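# Place the strawberry cake in the white basket

## Task

Move the strawberry cake so it sits inside the white basket, leaving the basket and every other object roughly where they started, and finish with neither arm (nor its camera cable) in contact with any of them.

## Robot and tools

Robot: two six-joint arms, left_arm and right_arm, each ending in a parallel two-finger gripper with a wrist camera. The left base is calibrated at (-0.026, +0.301, 0) m and the right base at (+0.053, -0.333, 0) m, both turned only slightly about z. Scene frame: origin at table-top height halfway between the nominal bases, +x reaching out over the table, +z upward, left_arm on the +y side. Arm names do not match image left and right. Gripper fingers point along the gripper's +z and spread along its y.

Joint order, for each arm, in every command row and every per-joint readout: waist, shoulder, elbow, wrist pitch, wrist yaw, wrist roll. Wrist yaw has its sign flipped relative to the URDF everywhere you see or send it. Stated ranges (URDF sign) in rad: waist -2.618..3.054, shoulder 0..3.142, elbow 0..3.142, wrist pitch -1.571..1.571, wrist yaw -1.571..1.571, wrist roll -2.094..2.094. Asking a joint more than 0.059 rad beyond its range gets the action refused for both arms.

The 14-number row: one flat list covering both arms, every value within [-1, 1]. Items 1-6 are left_arm joint offsets, item 7 is left_arm opening, items 8-13 are right_arm joint offsets, item 14 is right_arm opening. Joint values are offsets, not poses: they add to the Joint targets shown at the start of the action (or move), never to the previous row. Scale: 1.0 equals 2.224 rad for waist, shoulder and elbow, and 8.485 rad for the three wrist joints. Opening is absolute: +1 fully open, -1 shut. Write 0 in all six joint slots to keep an arm at its targets, and resend its current opening to leave its gripper alone (0 is a half-open command).

execute_actions(actions, cameras): actions is a list of actions; each action is a list of up to 15 rows, each row lasting one 1/30 s step, the last row held until 15 steps (0.5 s) are done. Repeating the same offset in a later action moves the joint further. An empty actions list only returns state and images. cameras picks images: omit or ["all"] for all, [] for none; names are cam_head_left, cam_head_right, cam_left_wrist, cam_right_wrist (each 672x504).

move(target, speed, blend, opening_speed, blocking, cameras): target is one 14-number row or a list of up to 15 rows; every row's offsets count from the same starting Joint targets. The joints travel together in joint space, so the hand sweeps a curve, with no avoidance of objects or the other arm. speed is rad/s of the joint with the longest way to go (0.01 to 12.57, default 0.5), one value or one per target. blend is a corner-rounding radius in rad for lists. opening_speed (0.2 or more, scale units per second) ramps the gripper; use a slow value when closing on the cake, which can squash. blocking=false returns early while the move runs. Result adds a move: line: done, off_target (resting more than 0.035 rad from target), moving, held or fault, plus limits=held if steps were withheld. Neither done nor off_target tells you about contact.

wait(seconds 0 to 10) lets time pass with commands held. stop brakes a running move. zoom_image(camera, region=[x0, y0, x1, y1] in pixels, top-left origin, at most 504x504) enlarges part of that camera's newest image. read_manual gives licence text only. finished_scene(scene) ends the current scene, given its number; it cannot be undone.

Results: end_effector_position (m) and end_effector_quat_wxyz in the scene frame, for the point between the finger pads about 1 cm behind the tips; may be off by a few cm. Joint positions (rad) and velocities (rad/s) per arm, followed by pad gap in m (0.094 open). Joint targets: the base your next offsets add to. Tool commands: current gripper commands. grip_measured: measured opening on the command scale; the fingers reach commanded values until blocked, so it shows no clear touch; for a firm grip command somewhat below the touch reading, and to release command well above it. grip_effort_nm: gripper motor effort, negative closing, with offset and friction; not pad force. Joint torques include gravity; joints 1-3 wrap sign beyond ±28 N m. "joint sent to its limit" means a joint was stopped at its real end; "joint command not followed" means a clearance check altered targets. Targets lead measured angles by at most 0.339 rad (big joints) or 2.2 rad (wrist), and are scaled back if the hand would jump over 200 mm.

Avoid: dropping the cake or releasing it while it moves, fast or hard contacts, pressing into the table or basket, the two grippers or arms meeting, and anything leaving the table. If an arm is stuck pushing, command its targets back beyond its measured positions. Long holding or stretched poses heat motors; MOTOR HOT warns, and an OVER-TEMPERATURE FAULT folds and disables that arm. Objects may be nudged by outside pushes now and then; recheck with cameras before the final release and retreat.

Each tool is called as name([rows], argument=value, ...), one row to a line, values as JSON.

## Session

execute_actions(actions=[])

Scene clock: 0.00 s.
left_arm: end_effector_position=(+0.3624, +0.3385, +0.1097) grip_measured=+1.000 grip_effort_nm=n/a end_effector_quat_wxyz=(+0.602, -0.087, +0.789, +0.082) | right_arm: end_effector_position=(+0.4660, -0.3439, +0.1193) grip_measured=+1.000 grip_effort_nm=n/a end_effector_quat_wxyz=(+0.600, +0.032, +0.799, -0.027)
Joint positions: left_arm=[-0.053 1.534 0.331 0.929 0.258 -0.047 0.094] | right_arm=[0.002 1.547 0.43 0.833 -0.094 0.022 0.094]
Joint velocities: within noise
Joint torques (N m): no reading
Motor temperatures (°C): left_arm=[24 29 26 27 23 21 25] | right_arm=[24 31 28 37 24 22 22]
Heat: left arm: 29 °C; right arm: 37 °C.
Joint targets: left_arm=[-0.053 1.528 0.336 0.925 0.259 -0.048] | right_arm=[0.002 1.544 0.433 0.822 -0.095 0.022]
Tool commands: left_gripper/opening=+1.0 right_gripper/opening=+1.0

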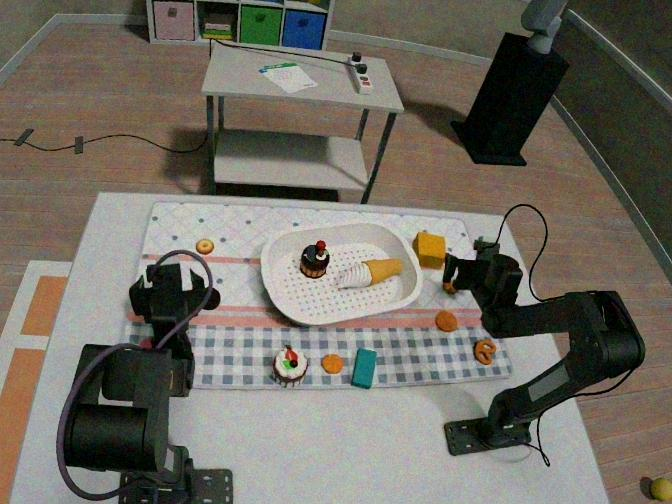

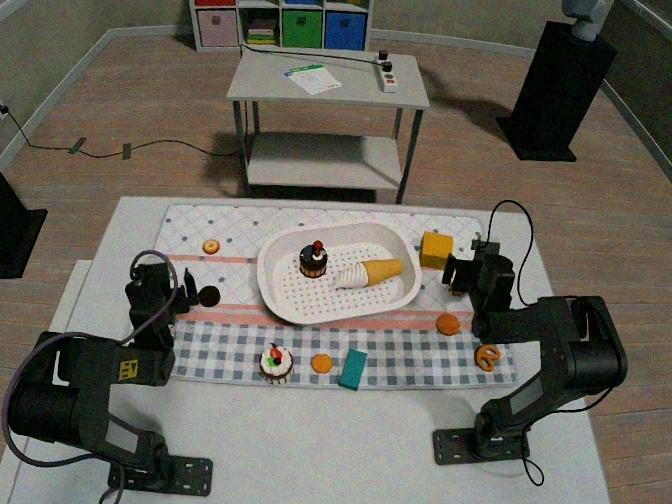

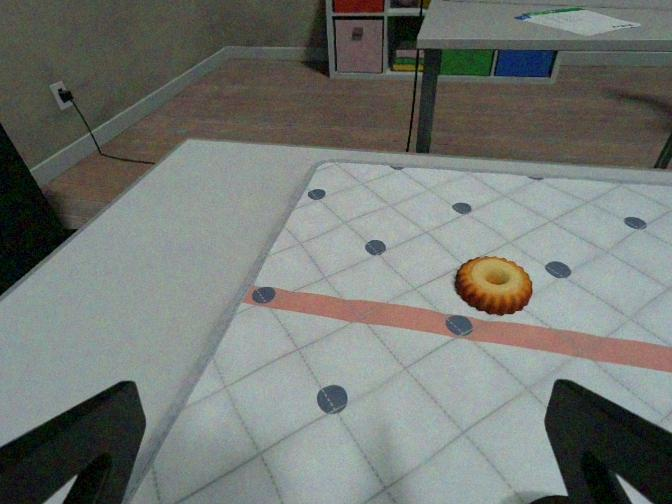

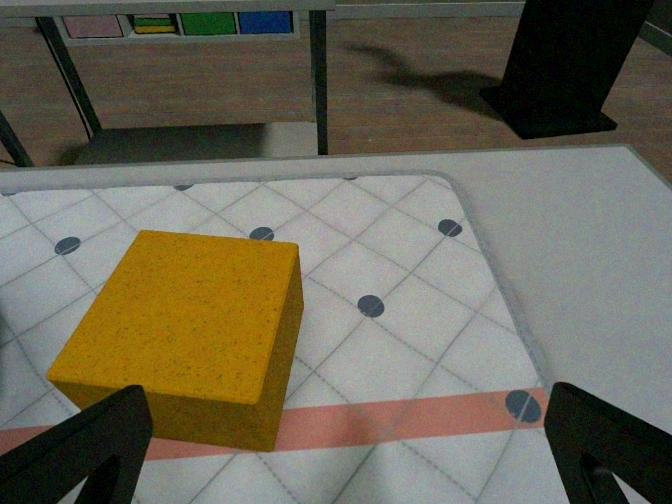

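zoom_image(camera="cam_head_left", region=[230, 200, 450, 400])

zoom_image(camera="cam_head_right", region=[230, 200, 450, 400])

Scaled by 2.291 from the camera's 672x504 image, which has a finer 960x720 frame.

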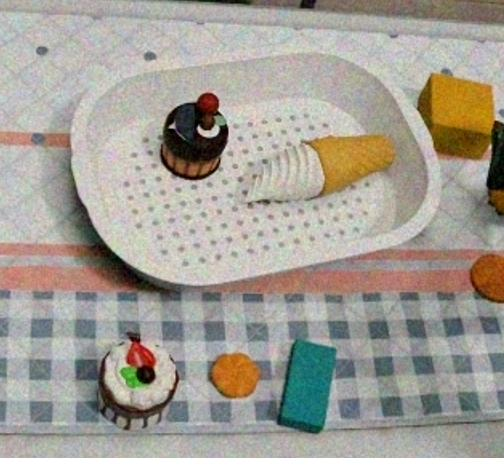

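Scaled by 2.291 from the camera's 672x504 image, which has a finer 960x720 frame.

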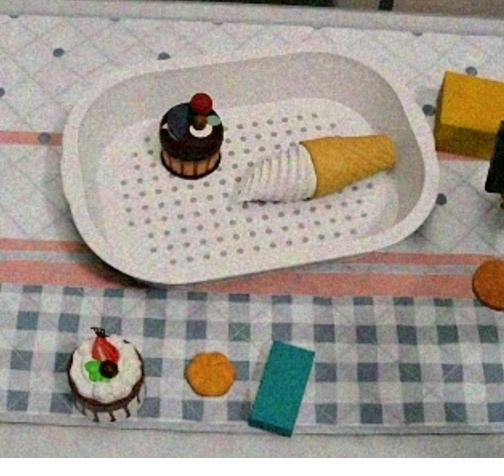

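move(target=[-0.311,0.067,0.473,-0.260,-0.0305,0.0057,1,0,0,0,0,0,0,1], speed=1.5)

Scene clock: 34.20 s.
left_arm: end_effector_position=(+0.2009, +0.1087, +0.1160) grip_measured=+1.000 grip_effort_nm=0.002 end_effector_quat_wxyz=(+0.004, +0.346, +0.938, +0.004) | right_arm: end_effector_position=(+0.4660, -0.3439, +0.1193) grip_measured=+1.000 grip_effort_nm=0.027 end_effector_quat_wxyz=(+0.600, +0.032, +0.799, -0.027)
Joint positions: left_arm=[-0.742 1.666 1.358 -1.259 0.011 -0.005 0.094] | right_arm=[0.002 1.547 0.43 0.833 -0.094 0.022 0.094]
Joint velocities: within noise
Joint torques (N m): left_arm=[-0.24 -5.65 8.2 0.12 -0.09 0.09] | right_arm=[0.05 -4.94 6.99 1.54 -0.05 0]
Motor temperatures (°C): left_arm=[24 29 27 34 23 21 24] | right_arm=[23 32 29 40 24 22 22]
Heat: left arm: 34 °C; right arm: 40 °C.
Joint targets: left_arm=[-0.745 1.678 1.388 -1.281 0.000 0.001] | right_arm=[0.002 1.544 0.433 0.822 -0.095 0.022]
move: done

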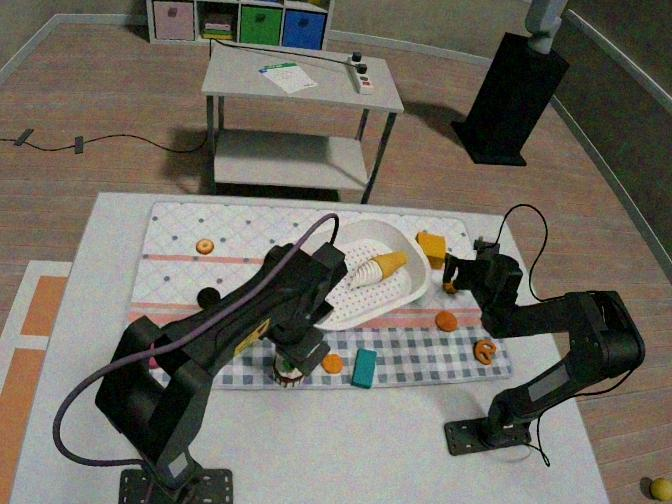

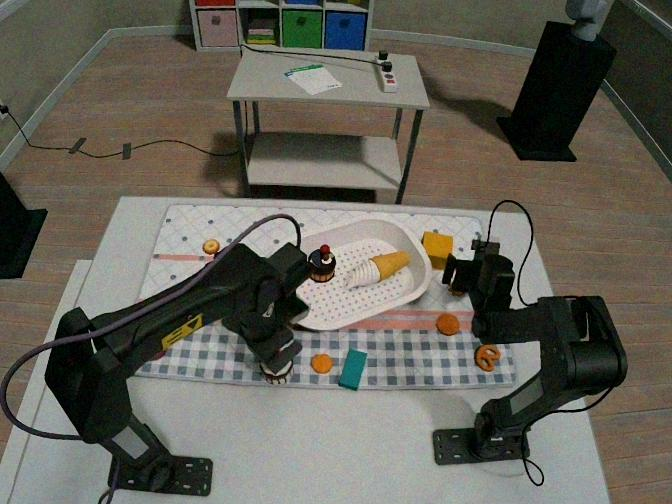

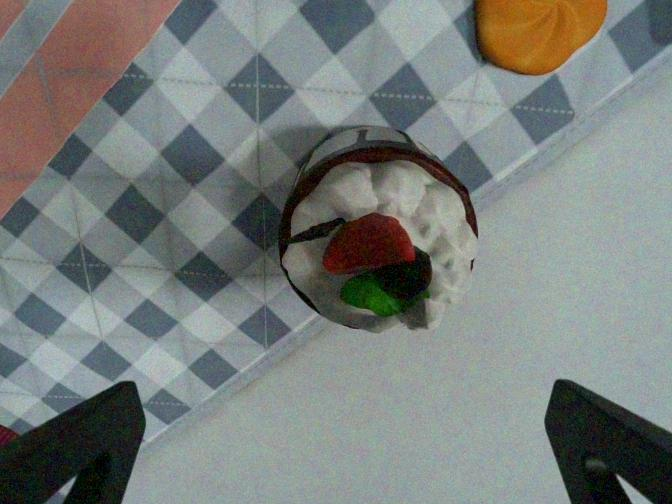

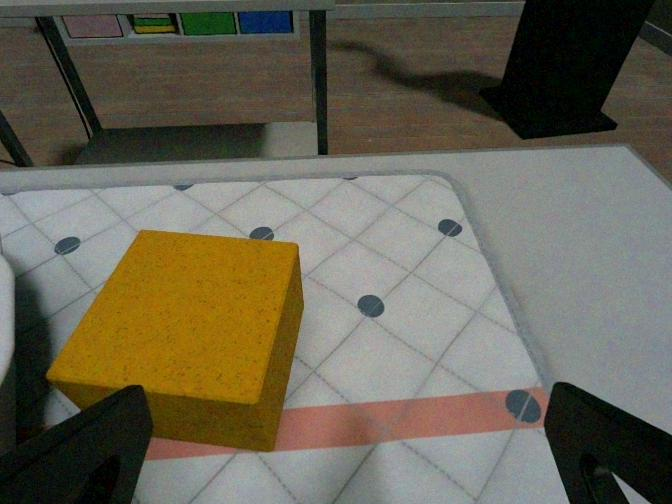

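move([
  [-0.0216,0.0153,0.0171,-0.0005,0,0,1,0,0,0,0,0,0,1],
  [-0.0216,0.049,-0.1084,0.0412,0,0,1,0,0,0,0,0,0,1],
], speed=0.8)

Scene clock: 63.53 s.
left_arm: end_effector_position=(+0.1980, +0.0900, +0.0334) grip_measured=+1.000 grip_effort_nm=0.007 end_effector_quat_wxyz=(-0.001, +0.369, +0.929, +0.004) | right_arm: end_effector_position=(+0.4660, -0.3439, +0.1193) grip_measured=+1.000 grip_effort_nm=0.027 end_effector_quat_wxyz=(+0.600, +0.032, +0.799, -0.027)
Joint positions: left_arm=[-0.793 1.783 1.157 -0.949 0.008 -0.005 0.094] | right_arm=[0.002 1.547 0.43 0.833 -0.094 0.022 0.094]
Joint velocities: within noise
Joint torques (N m): left_arm=[-0.06 -6.98 4.67 0.53 -0.06 0.09] | right_arm=[0.03 -4.94 7.02 1.54 -0.05 -0.01]
Motor temperatures (°C): left_arm=[24 30 28 28 23 21 24] | right_arm=[23 32 29 41 24 22 22]
Heat: left arm: 30 °C; right arm: 41 °C.
Joint targets: left_arm=[-0.793 1.786 1.147 -0.931 0.000 0.001] | right_arm=[0.002 1.544 0.433 0.822 -0.095 0.022]
move: done

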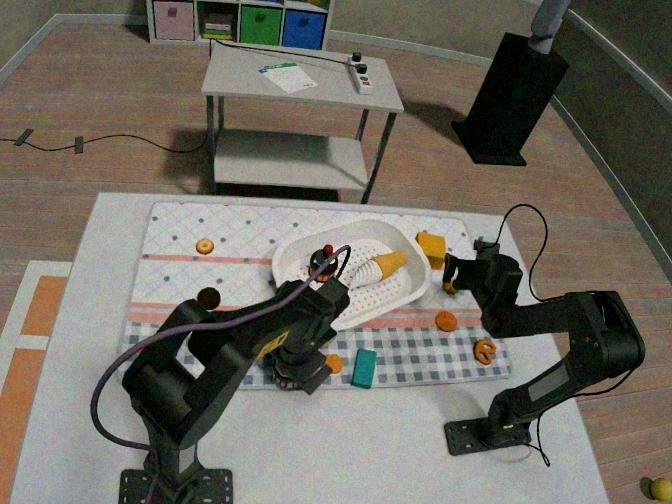

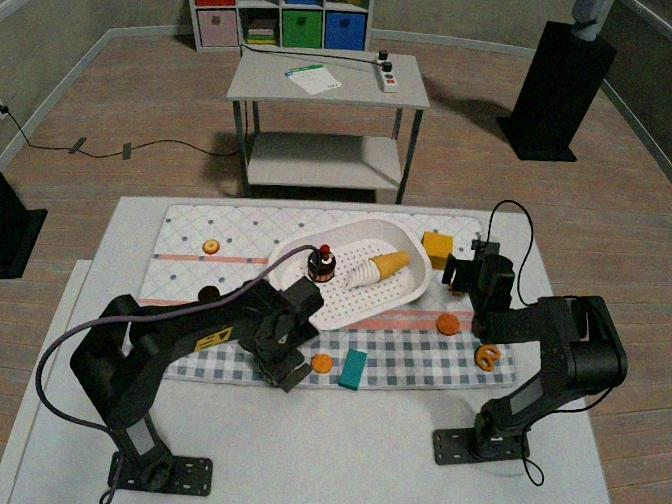

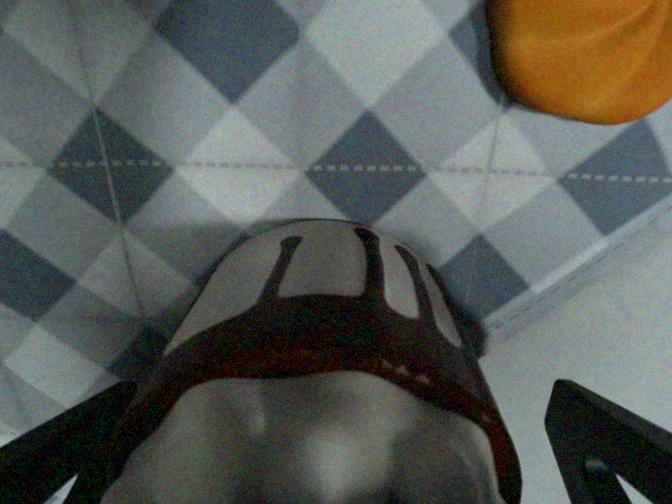

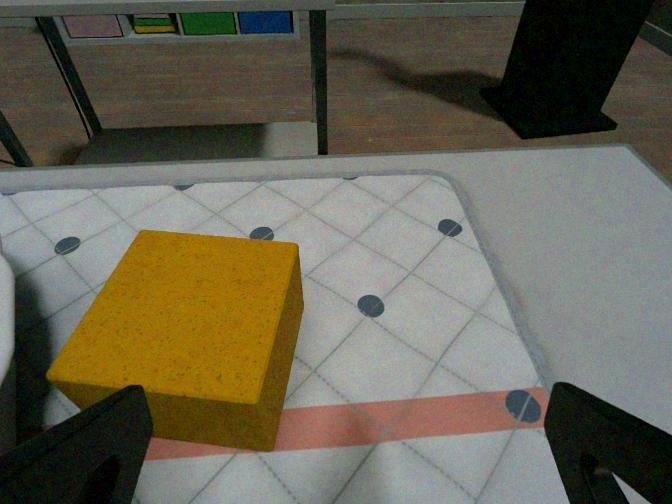

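move(target=[0,0,0,0,0,0,0.1,0,0,0,0,0,0,1], opening_speed=1.0, cameras=["cam_left_wrist"])

Scene clock: 68.93 s.
left_arm: end_effector_position=(+0.1985, +0.0901, +0.0334) grip_measured=+0.401 grip_effort_nm=-1.023 end_effector_quat_wxyz=(+0.000, +0.369, +0.929, +0.005) | right_arm: end_effector_position=(+0.4660, -0.3439, +0.1193) grip_measured=+1.000 grip_effort_nm=0.027 end_effector_quat_wxyz=(+0.600, +0.032, +0.799, -0.027)
Joint positions: left_arm=[-0.792 1.783 1.157 -0.948 0.009 -0.005 0.066] | right_arm=[0.002 1.547 0.43 0.833 -0.094 0.022 0.094]
Joint velocities: within noise
Joint torques (N m): left_arm=[-0.1 -7.01 4.68 0.52 -0.07 0.08] | right_arm=[0.02 -4.93 7.01 1.54 -0.04 -0.01]
Motor temperatures (°C): left_arm=[24 30 27 28 23 21 24] | right_arm=[23 32 29 41 24 22 22]
Heat: left arm: 30 °C; right arm: 41 °C.
Joint targets: left_arm=[-0.793 1.786 1.147 -0.931 0.000 0.001] | right_arm=[0.002 1.544 0.433 0.822 -0.095 0.022]
move: done
Images, in order (width x height): cam_left_wrist 672x504.

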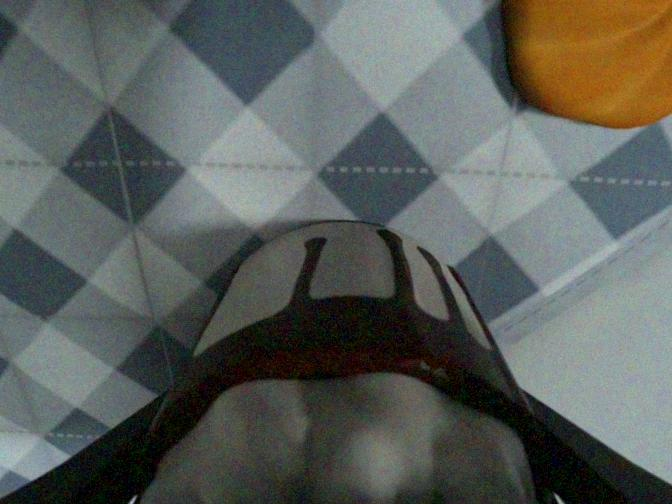

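move([
  [0,0,0,0,0,0,1,0,0,0,0,0,0,1],
  [0,-0.0333,0.1254,-0.0417,0,0,1,0,0,0,0,0,0,1],
  [0,-0.188,0.0005,-0.0058,0,0,1,0,0,0,0,0,0,1],
  [0,-0.1412,-0.1727,0.0520,0,0,1,0,0,0,0,0,0,1],
], speed=1.0, opening_speed=2)

Scene clock: 126.03 s.
left_arm: end_effector_position=(+0.1984, +0.0903, +0.0379) grip_measured=+0.998 grip_effort_nm=0.110 end_effector_quat_wxyz=(+0.169, +0.362, +0.914, -0.063) | right_arm: end_effector_position=(+0.4660, -0.3439, +0.1193) grip_measured=+1.000 grip_effort_nm=0.027 end_effector_quat_wxyz=(+0.600, +0.032, +0.799, -0.027)
Joint positions: left_arm=[-0.792 1.47 0.774 -0.512 0.009 -0.005 0.094] | right_arm=[0.002 1.547 0.43 0.833 -0.094 0.022 0.094]
Joint velocities: within noise
Joint torques (N m): left_arm=[-0.13 -4.55 5.03 1.27 -0.07 0.09] | right_arm=[0.03 -4.94 7.01 1.54 -0.05 -0.01]
Motor temperatures (°C): left_arm=[24 31 26 26 23 20 25] | right_arm=[23 31 28 41 24 21 21]
Heat: left arm: 31 °C; right arm: 41 °C.
Joint targets: left_arm=[-0.793 1.472 0.763 -0.490 0.000 0.000] | right_arm=[0.002 1.544 0.433 0.822 -0.095 0.022]
move: done

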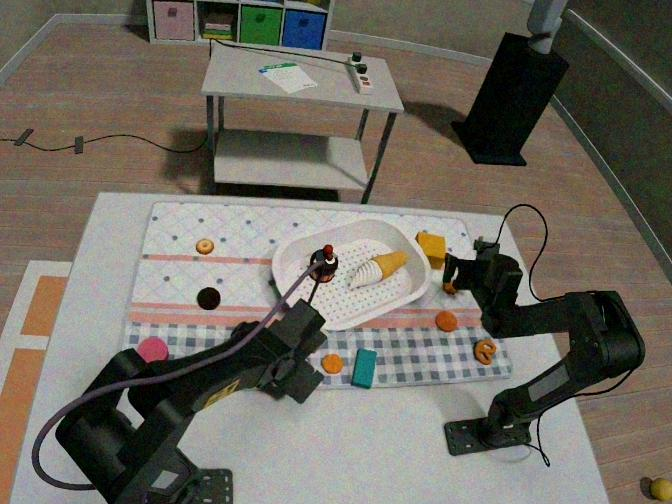

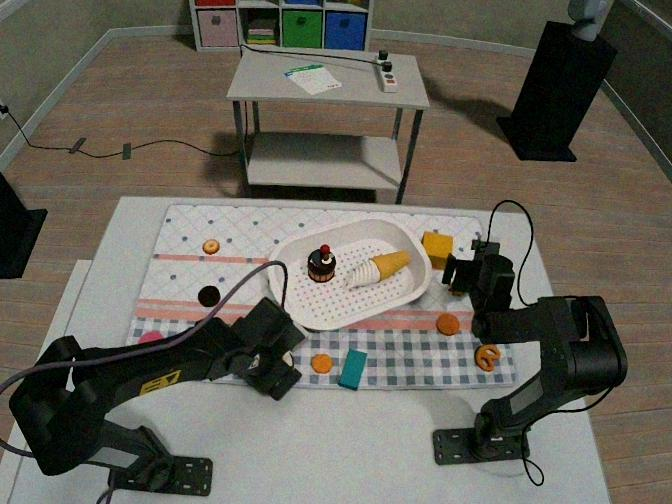

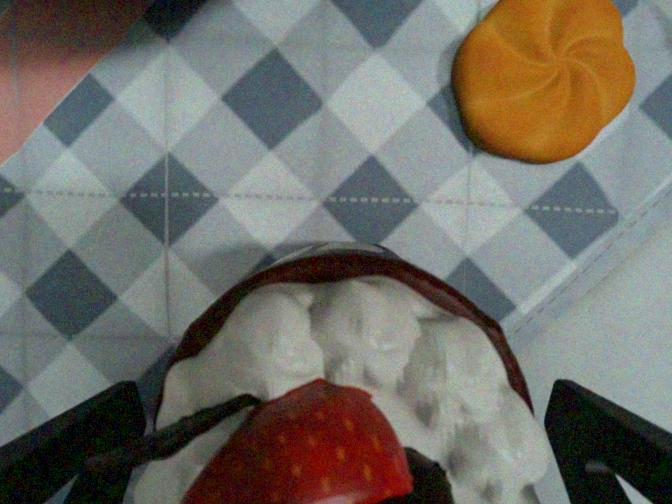

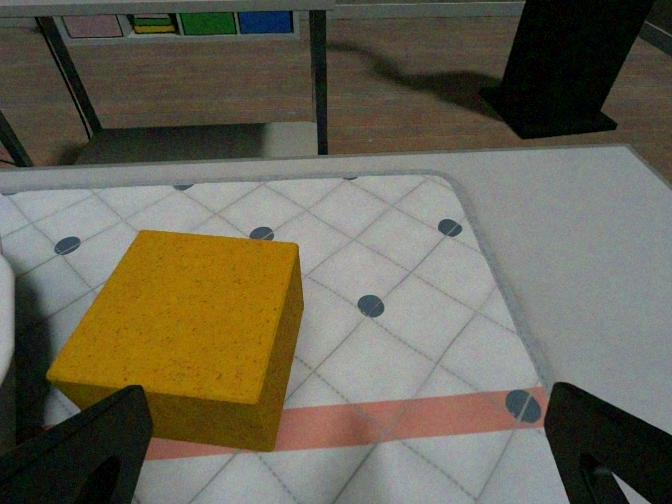

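move([
  [0,0,0,0,0,0,0.2,0,0,0,0,0,0,1],
  [0,-0.0468,0.1731,-0.0577,0,0,0.2,0,0,0,0,0,0,1],
  [0.0531,0.3745,0.7060,-0.0870,0,0,0.2,0,0,0,0,0,0,1],
], speed=1.0, opening_speed=1.2)

Scene clock: 135.10 s.
left_arm: end_effector_position=(+0.3963, -0.0152, +0.1442) grip_measured=+0.398 grip_effort_nm=-1.028 end_effector_quat_wxyz=(+0.171, +0.310, +0.934, -0.054) | right_arm: end_effector_position=(+0.4660, -0.3439, +0.1193) grip_measured=+1.000 grip_effort_nm=0.027 end_effector_quat_wxyz=(+0.600, +0.032, +0.799, -0.027)
Joint positions: left_arm=[-0.677 2.296 2.298 -1.212 0.008 -0.005 0.066] | right_arm=[0.002 1.547 0.43 0.833 -0.094 0.022 0.094]
Joint velocities: within noise
Joint torques (N m): left_arm=[0.23 -11.74 9.03 0.89 -0.07 0.08] | right_arm=[0.03 -4.94 7.02 1.55 -0.05 -0.01]
Motor temperatures (°C): left_arm=[24 30 27 27 23 20 25] | right_arm=[23 31 28 42 24 21 21]
Heat: left arm: 30 °C; right arm: 42 °C.
Joint targets: left_arm=[-0.675 2.305 2.334 -1.228 0.000 0.000] | right_arm=[0.002 1.544 0.433 0.822 -0.095 0.022]
move: done

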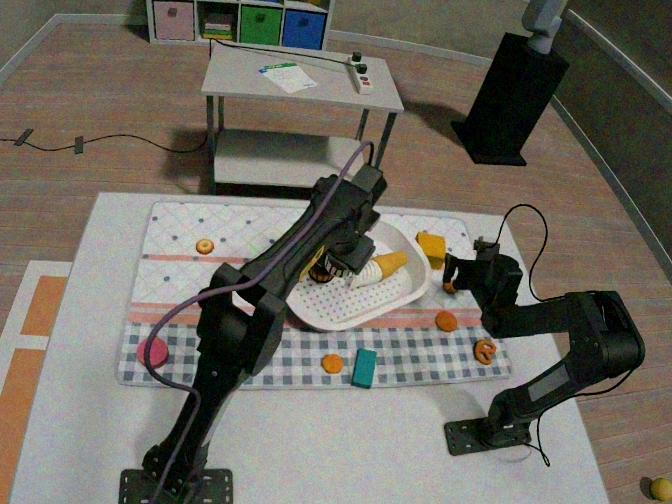

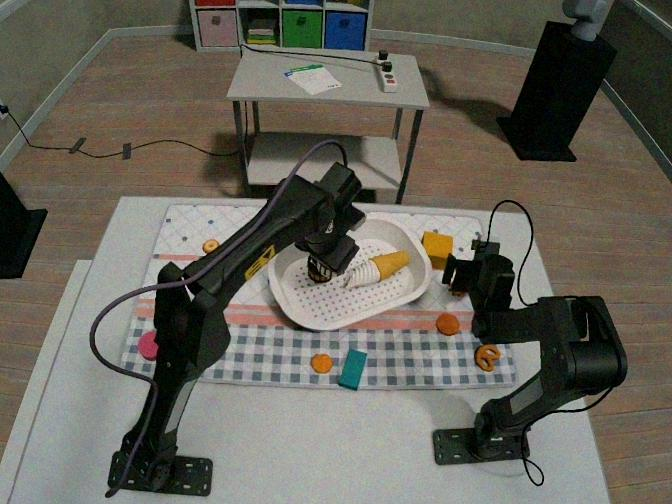

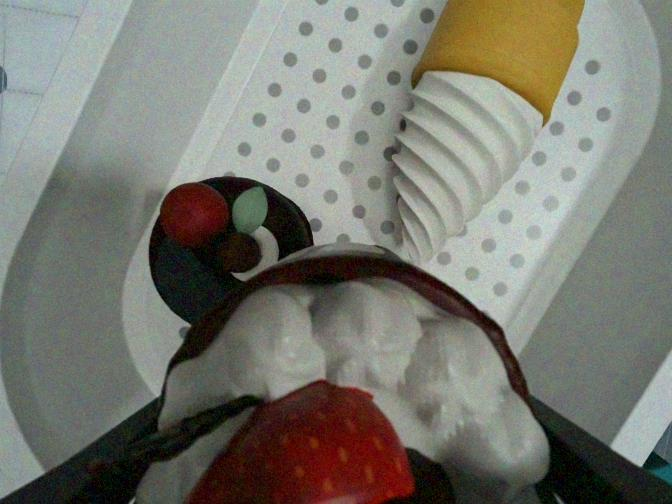

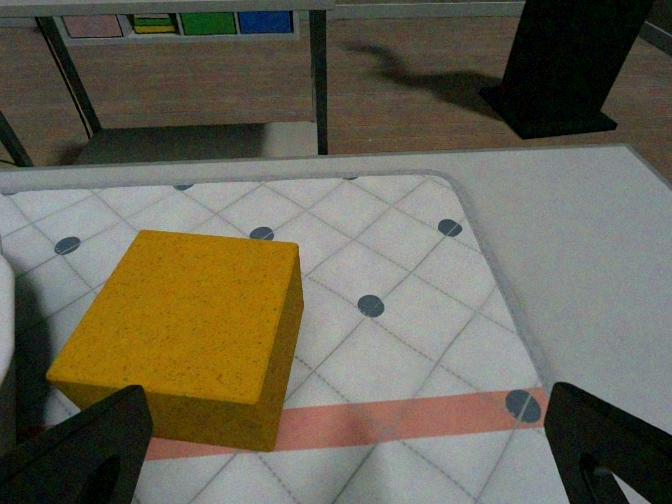

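move([
  [-0.0324,-0.0652,-0.1066,0.0110,0,0,0.2,0,0,0,0,0,0,1],
  [-0.0324,-0.049,-0.2702,0.0579,0,0,0.2,0,0,0,0,0,0,1],
], speed=0.7)

Scene clock: 153.97 s.
left_arm: end_effector_position=(+0.3567, -0.0346, +0.0506) grip_measured=+0.398 grip_effort_nm=-1.028 end_effector_quat_wxyz=(+0.171, +0.345, +0.921, -0.063) | right_arm: end_effector_position=(+0.4660, -0.3439, +0.1193) grip_measured=+1.000 grip_effort_nm=0.022 end_effector_quat_wxyz=(+0.600, +0.032, +0.799, -0.027)
Joint positions: left_arm=[-0.753 2.191 1.748 -0.762 0.005 -0.005 0.066] | right_arm=[0.002 1.547 0.43 0.833 -0.094 0.022 0.094]
Joint velocities: within noise
Joint torques (N m): left_arm=[0.55 -11.32 5.08 1.32 -0.03 0.08] | right_arm=[0.03 -4.93 7.01 1.54 -0.04 -0.01]
Motor temperatures (°C): left_arm=[23 32 30 26 23 20 26] | right_arm=[23 31 28 42 23 21 21]
Heat: left arm: 32 °C; right arm: 42 °C.
Joint targets: left_arm=[-0.747 2.196 1.733 -0.737 0.000 0.001] | right_arm=[0.002 1.544 0.433 0.822 -0.095 0.022]
move: done

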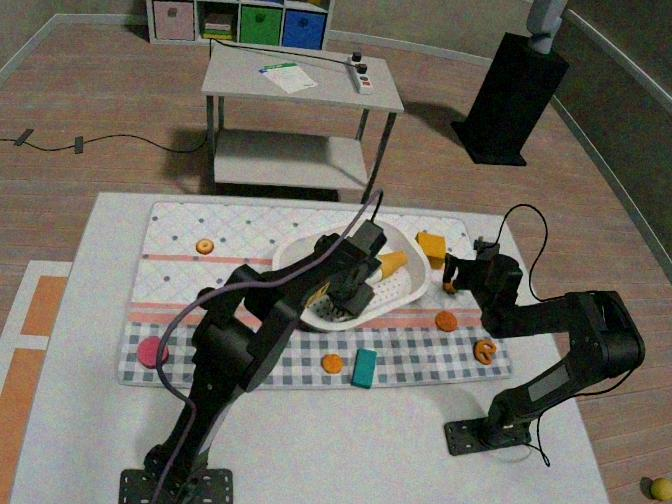

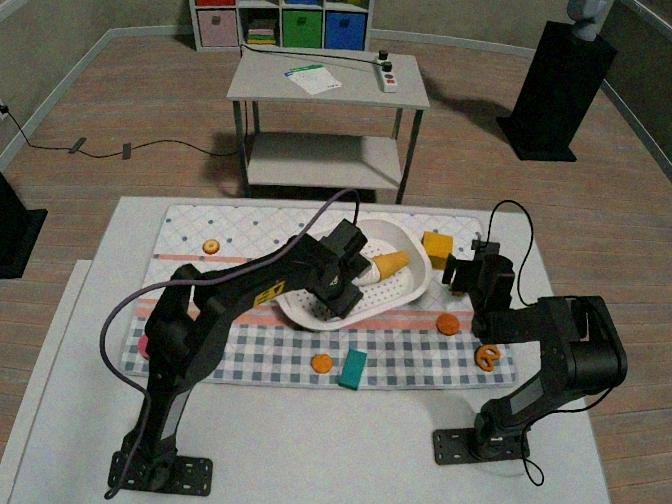

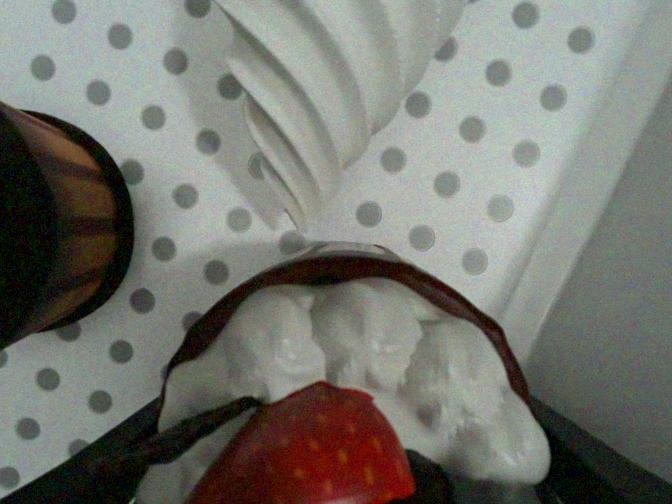

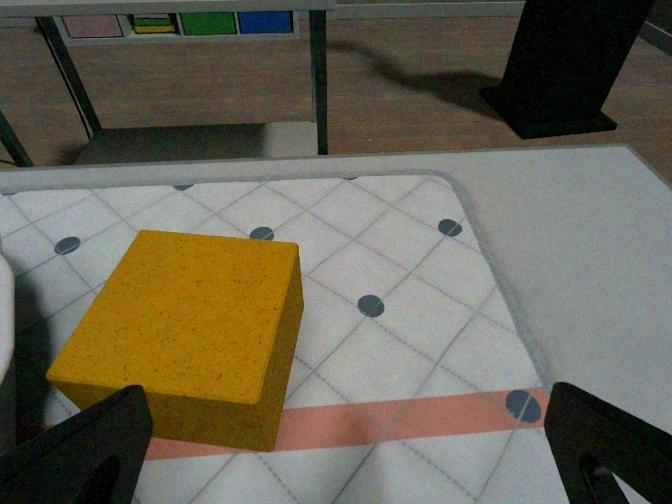

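move(target=[0,0.0013,-0.0126,0.0035,0,0,0.2,0,0,0,0,0,0,1], speed=0.1, cameras=["cam_left_wrist"])

Scene clock: 160.60 s.
left_arm: end_effector_position=(+0.3571, -0.0349, +0.0482) grip_measured=+0.398 grip_effort_nm=-1.028 end_effector_quat_wxyz=(+0.173, +0.345, +0.920, -0.063) | right_arm: end_effector_position=(+0.4660, -0.3439, +0.1193) grip_measured=+1.000 grip_effort_nm=0.027 end_effector_quat_wxyz=(+0.600, +0.032, +0.799, -0.027)
Joint positions: left_arm=[-0.753 2.191 1.736 -0.746 0.005 -0.005 0.066] | right_arm=[0.002 1.547 0.43 0.833 -0.094 0.022 0.094]
Joint velocities: within noise
Joint torques (N m): left_arm=[0.55 -11.08 3.81 1.48 -0.03 0.09] | right_arm=[0.03 -4.94 7.01 1.54 -0.05 -0.01]
Motor temperatures (°C): left_arm=[23 32 29 27 23 20 26] | right_arm=[23 31 28 42 23 21 21]
Heat: left arm: 32 °C; right arm: 42 °C.
Joint targets: left_arm=[-0.747 2.199 1.704 -0.707 0.000 0.001] | right_arm=[0.002 1.544 0.433 0.822 -0.095 0.022]
move: off_target (left_arm); left_arm: the wrist pitch is farthest, 0.038 rad from its target
Images, in order (width x height): cam_left_wrist 672x504.

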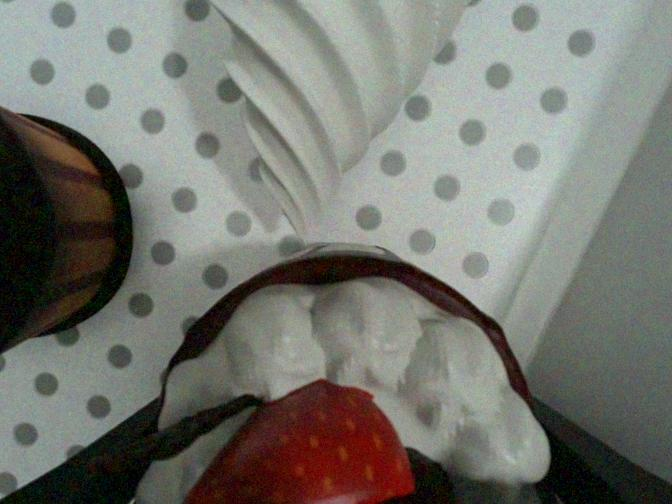

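move([
  [0,0,0,0,0,0,0.75,0,0,0,0,0,0,1],
  [0,-0.0045,0.1689,-0.0494,0,0,0.75,0,0,0,0,0,0,1],
  [0.0324,-0.374,-0.28,0.028,0,0,0.75,0,0,0,0,0,0,1],
], opening_speed=1.5, speed=1)

Scene clock: 167.10 s.
left_arm: end_effector_position=(+0.2938, +0.0598, +0.1926) grip_measured=+0.748 grip_effort_nm=0.115 end_effector_quat_wxyz=(+0.367, +0.291, +0.875, -0.122) | right_arm: end_effector_position=(+0.4660, -0.3439, +0.1193) grip_measured=+1.000 grip_effort_nm=0.022 end_effector_quat_wxyz=(+0.600, +0.032, +0.799, -0.027)
Joint positions: left_arm=[-0.681 1.386 1.1 -0.49 0.005 -0.005 0.082] | right_arm=[0.002 1.547 0.43 0.833 -0.094 0.022 0.094]
Joint velocities: within noise
Joint torques (N m): left_arm=[0.54 -6.61 5.45 1.97 -0.05 0.09] | right_arm=[0.03 -4.94 7.02 1.54 -0.05 0]
Motor temperatures (°C): left_arm=[23 32 29 27 23 20 26] | right_arm=[23 31 28 42 23 21 21]
Heat: left arm: 32 °C; right arm: 42 °C.
Joint targets: left_arm=[-0.675 1.368 1.082 -0.469 0.000 0.001] | right_arm=[0.002 1.544 0.433 0.822 -0.095 0.022]
move: done

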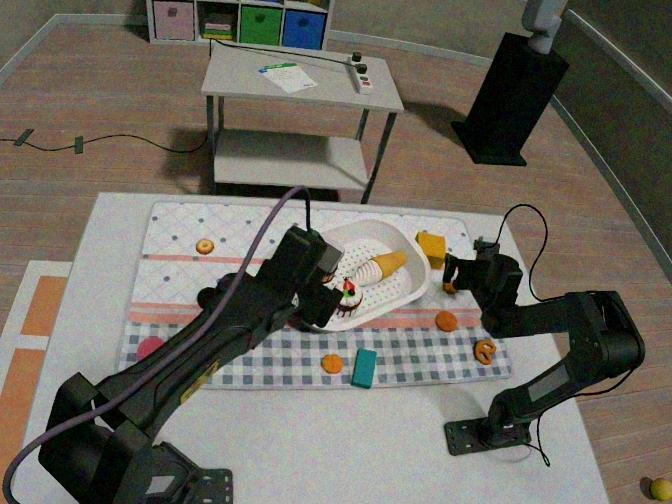

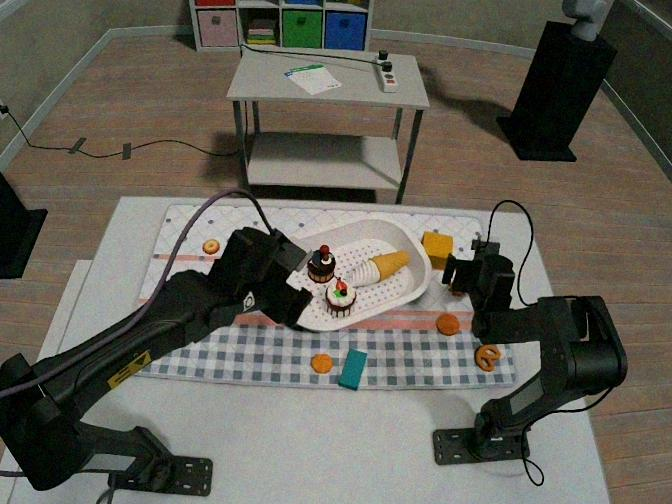

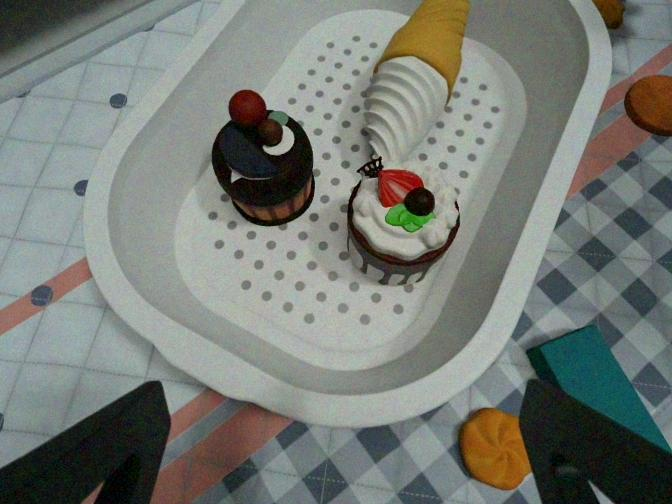

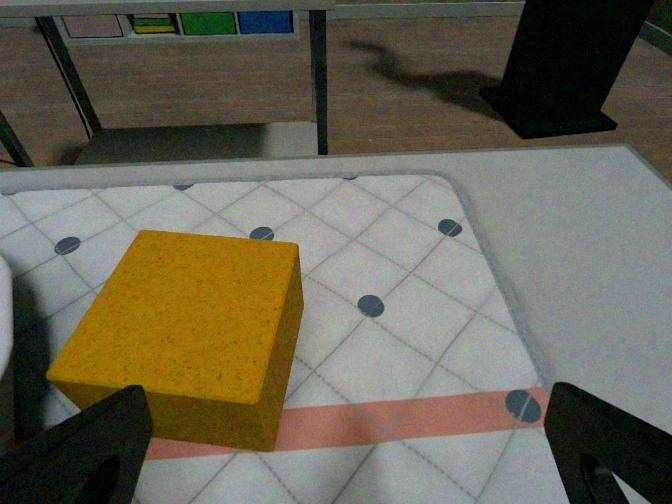

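move(target=[-0.0324,0.3561,0.4564,-0.0785,0,0,0.75,0,0,0,0,0,0,1], speed=1.5, cameras=["cam_left_wrist"])

Scene clock: 180.53 s.
left_arm: end_effector_position=(+0.3564, -0.0267, +0.1468) grip_measured=+0.748 grip_effort_nm=0.110 end_effector_quat_wxyz=(+0.174, +0.340, +0.922, -0.062) | right_arm: end_effector_position=(+0.4660, -0.3439, +0.1193) grip_measured=+1.000 grip_effort_nm=0.027 end_effector_quat_wxyz=(+0.600, +0.032, +0.799, -0.027)
Joint positions: left_arm=[-0.742 2.15 2.064 -1.114 0.005 -0.005 0.082] | right_arm=[0.002 1.547 0.43 0.833 -0.094 0.022 0.094]
Joint velocities: within noise
Joint torques (N m): left_arm=[-0.5 -10.66 8.92 0.85 -0.04 0.08] | right_arm=[0.03 -4.94 6.99 1.54 -0.05 0]
Motor temperatures (°C): left_arm=[23 32 28 30 23 20 25] | right_arm=[23 30 28 42 23 21 21]
Heat: left arm: 32 °C; right arm: 42 °C.
Joint targets: left_arm=[-0.747 2.160 2.097 -1.135 0.000 0.001] | right_arm=[0.002 1.544 0.433 0.822 -0.095 0.022]
move: done
Images, in order (width x height): cam_left_wrist 672x504.

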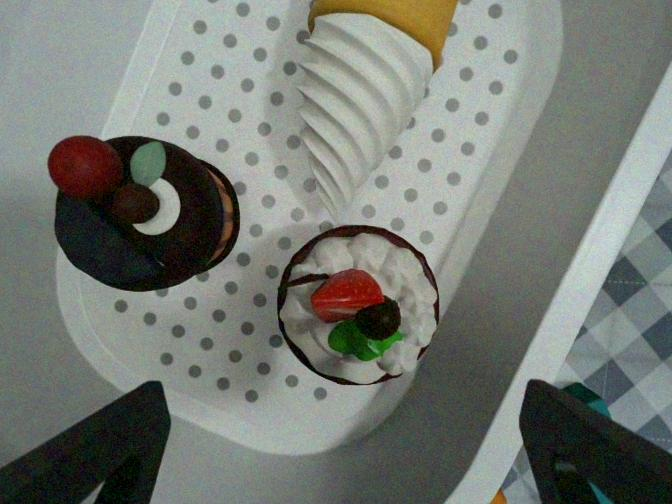

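finished_scene(scene=1)

The scene is finished: the task was done.


## Next scene

The same job, from a new start.

execute_actions(actions=[], cameras=["cam_head_left"])

Scene clock: 0.00 s.
left_arm: end_effector_position=(+0.3753, +0.2977, +0.1035) grip_measured=+1.000 grip_effort_nm=n/a end_effector_quat_wxyz=(+0.586, +0.042, +0.806, -0.072) | right_arm: end_effector_position=(+0.4622, -0.3357, +0.1305) grip_measured=+1.000 grip_effort_nm=n/a end_effector_quat_wxyz=(+0.634, +0.023, +0.773, -0.029)
Joint positions: left_arm=[0.077 1.568 0.393 0.855 -0.268 0.017 0.094] | right_arm=[0.031 1.561 0.381 0.982 -0.115 0.006 0.094]
Joint velocities: within noise
Joint torques (N m): no reading
Motor temperatures (°C): left_arm=[22 25 23 21 23 19 23] | right_arm=[23 24 24 29 23 21 20]
Heat: left arm: 25 °C; right arm: 29 °C.
Joint targets: left_arm=[0.077 1.563 0.398 0.849 -0.269 0.017] | right_arm=[0.031 1.558 0.384 0.971 -0.116 0.006]
Tool commands: left_gripper/opening=+1.0 right_gripper/opening=+1.0
Images, in order (width x height): cam_head_left 672x504.

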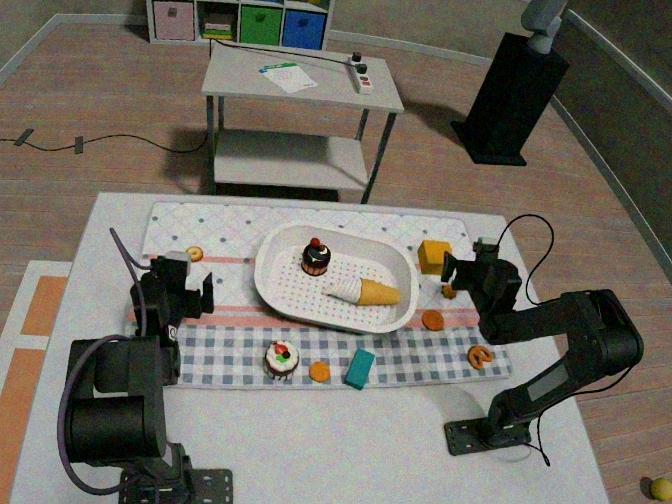

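move([
  [0,-0.09,0.336,-0.2156,0.0317,-0.002,1,0,0,0,0,0,0,1],
  [-0.3502,-0.09,0.336,-0.2156,0.0317,-0.002,1,0,0,0,0,0,0,1],
], speed=[2.5,1.5], blend=0.2, cameras=["cam_left_wrist"])

Scene clock: 6.97 s.
left_arm: end_effector_position=(+0.2147, +0.1099, +0.1385) grip_measured=+1.000 grip_effort_nm=-0.002 end_effector_quat_wxyz=(+0.164, +0.327, +0.929, -0.060) | right_arm: end_effector_position=(+0.4622, -0.3357, +0.1305) grip_measured=+1.000 grip_effort_nm=0.027 end_effector_quat_wxyz=(+0.634, +0.023, +0.773, -0.029)
Joint positions: left_arm=[-0.7 1.38 1.117 -0.956 -0.006 0.007 0.094] | right_arm=[0.031 1.561 0.381 0.982 -0.115 0.006 0.094]
Joint velocities: within noise
Joint torques (N m): left_arm=[-0.17 -5.98 8.64 0.83 0.06 -0.04] | right_arm=[0.03 -4.81 6.65 1.6 -0.05 -0.01]
Motor temperatures (°C): left_arm=[22 26 24 23 23 19 23] | right_arm=[23 25 25 31 23 21 20]
Heat: left arm: 26 °C; right arm: 31 °C.
Joint targets: left_arm=[-0.702 1.363 1.146 -0.980 -0.001 0.000] | right_arm=[0.031 1.558 0.384 0.971 -0.116 0.006]
move: done
Images, in order (width x height): cam_left_wrist 672x504.

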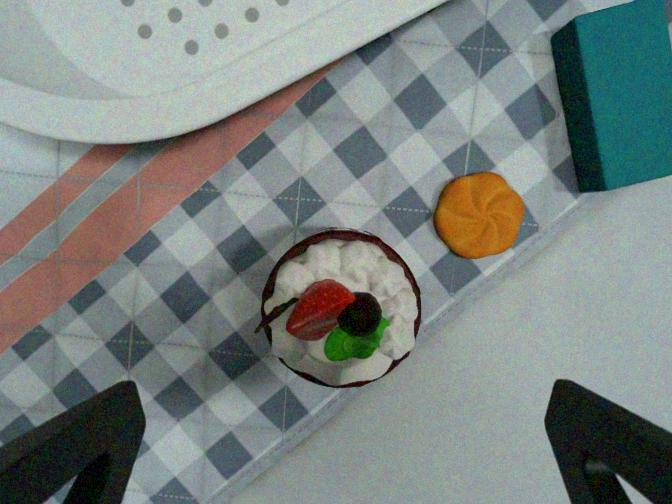

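move([
  [0,0.0473,-0.174,0.0577,0,0,1,0,0,0,0,0,0,1],
  [0,0.0473,-0.174,0.0577,0,0,0.2,0,0,0,0,0,0,1],
  [0,0,0,0,0,0,0.2,0,0,0,0,0,0,1],
  [0.072,0.2764,0.305,-0.0078,0,0,0.2,0,0,0,0,0,0,1],
], speed=[0.9,0.9,1.2,1.2], blend=[0,0,0.1,0], opening_speed=1.5, cameras=["cam_left_wrist","cam_head_left"])

Scene clock: 22.00 s.
left_arm: end_effector_position=(+0.3773, +0.0750, +0.1438) grip_measured=+0.398 grip_effort_nm=-1.018 end_effector_quat_wxyz=(+0.173, +0.252, +0.951, -0.047) | right_arm: end_effector_position=(+0.4622, -0.3357, +0.1305) grip_measured=+1.000 grip_effort_nm=0.027 end_effector_quat_wxyz=(+0.634, +0.023, +0.773, -0.029)
Joint positions: left_arm=[-0.541 1.972 1.79 -1.028 -0.004 0.007 0.066] | right_arm=[0.031 1.561 0.381 0.982 -0.115 0.006 0.094]
Joint velocities: within noise
Joint torques (N m): left_arm=[-0.06 -9.7 9.02 0.9 0.04 -0.05] | right_arm=[0.03 -4.81 6.67 1.6 -0.05 -0.01]
Motor temperatures (°C): left_arm=[22 27 25 23 23 19 23] | right_arm=[23 25 25 32 23 21 20]
Heat: left arm: 27 °C; right arm: 32 °C.
Joint targets: left_arm=[-0.542 1.978 1.824 -1.046 0.000 0.000] | right_arm=[0.031 1.558 0.384 0.971 -0.116 0.006]
move: done
Images, in order (width x height): cam_head_left 672x504, cam_left_wrist 672x504.

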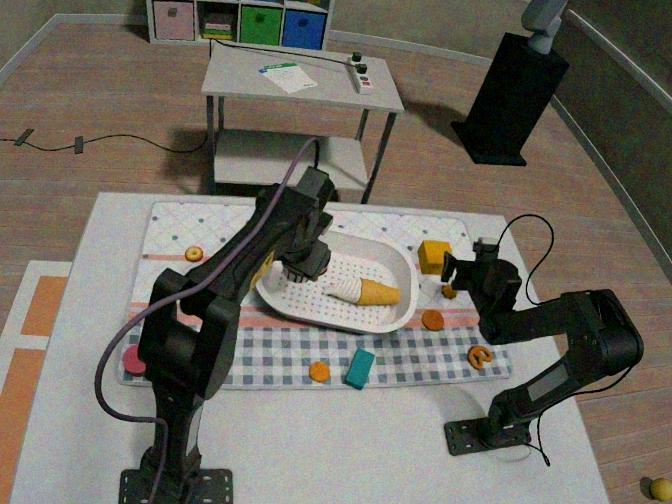

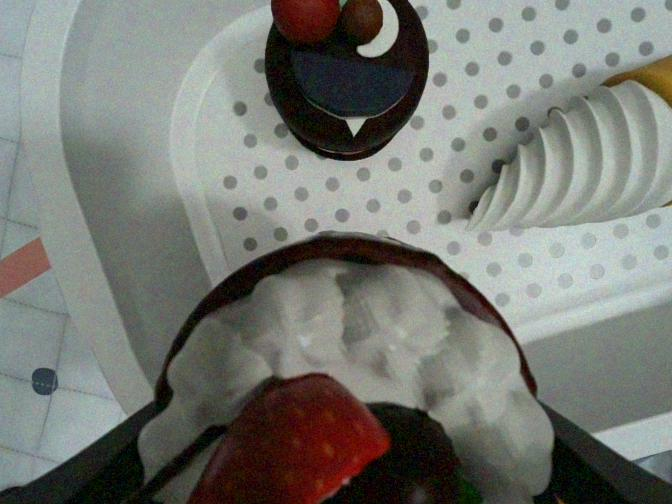

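move([
  [-0.003,0.0241,0.0355,-0.0029,0,0,0.2,0,0,0,0,0,0,1],
  [-0.003,0.0451,-0.1266,0.045,0,0,0.2,0,0,0,0,0,0,1],
  [-0.003,0.0451,-0.1266,0.045,0,0,0.75,0,0,0,0,0,0,1],
  [-0.003,0.0241,0.0355,-0.0029,0,0,0.75,0,0,0,0,0,0,1],
  [0.01,-0.2,-0.15,-0.003,0,0,0.75,0,0,0,0,0,0,1],
], speed=[0.8,0.4,1,1,1.5], blend=[0.03,0,0,0.1,0], opening_speed=1.5, cameras=["cam_left_wrist","cam_head_right"])

Scene clock: 36.50 s.
left_arm: end_effector_position=(+0.3020, +0.1239, +0.2176) grip_measured=+0.748 grip_effort_nm=0.125 end_effector_quat_wxyz=(+0.236, +0.241, +0.939, -0.061) | right_arm: end_effector_position=(+0.4622, -0.3357, +0.1305) grip_measured=+1.000 grip_effort_nm=0.032 end_effector_quat_wxyz=(+0.634, +0.023, +0.773, -0.029)
Joint positions: left_arm=[-0.526 1.53 1.506 -1.054 -0.004 0.007 0.082] | right_arm=[0.031 1.561 0.381 0.982 -0.115 0.006 0.094]
Joint velocities: within noise
Joint torques (N m): left_arm=[0.55 -5.74 5.11 1.14 0.04 -0.04] | right_arm=[0.05 -4.79 6.65 1.6 -0.05 0]
Motor temperatures (°C): left_arm=[22 28 25 23 23 19 24] | right_arm=[23 25 26 33 23 21 20]
Heat: left arm: 28 °C; right arm: 33 °C.
Joint targets: left_arm=[-0.520 1.533 1.491 -1.072 0.000 0.000] | right_arm=[0.031 1.558 0.384 0.971 -0.116 0.006]
move: done
Images, in order (width x height): cam_head_right 672x504, cam_left_wrist 672x504.

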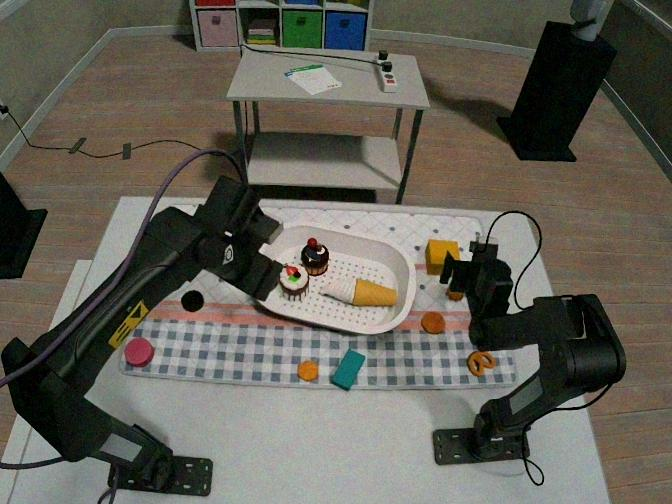

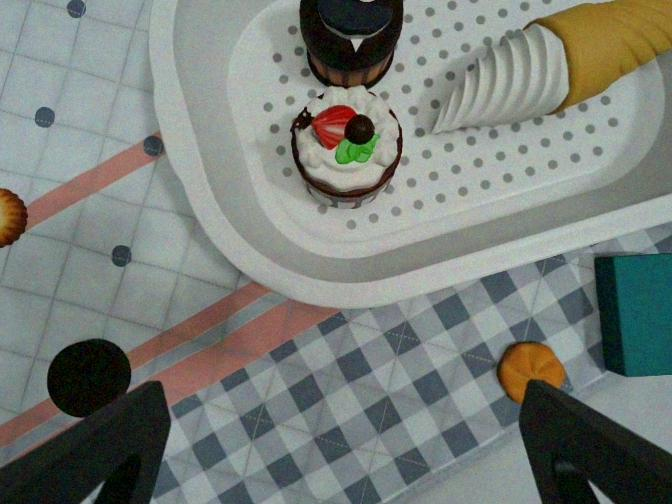

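finished_scene(scene=2)

The scene is finished: the task was done.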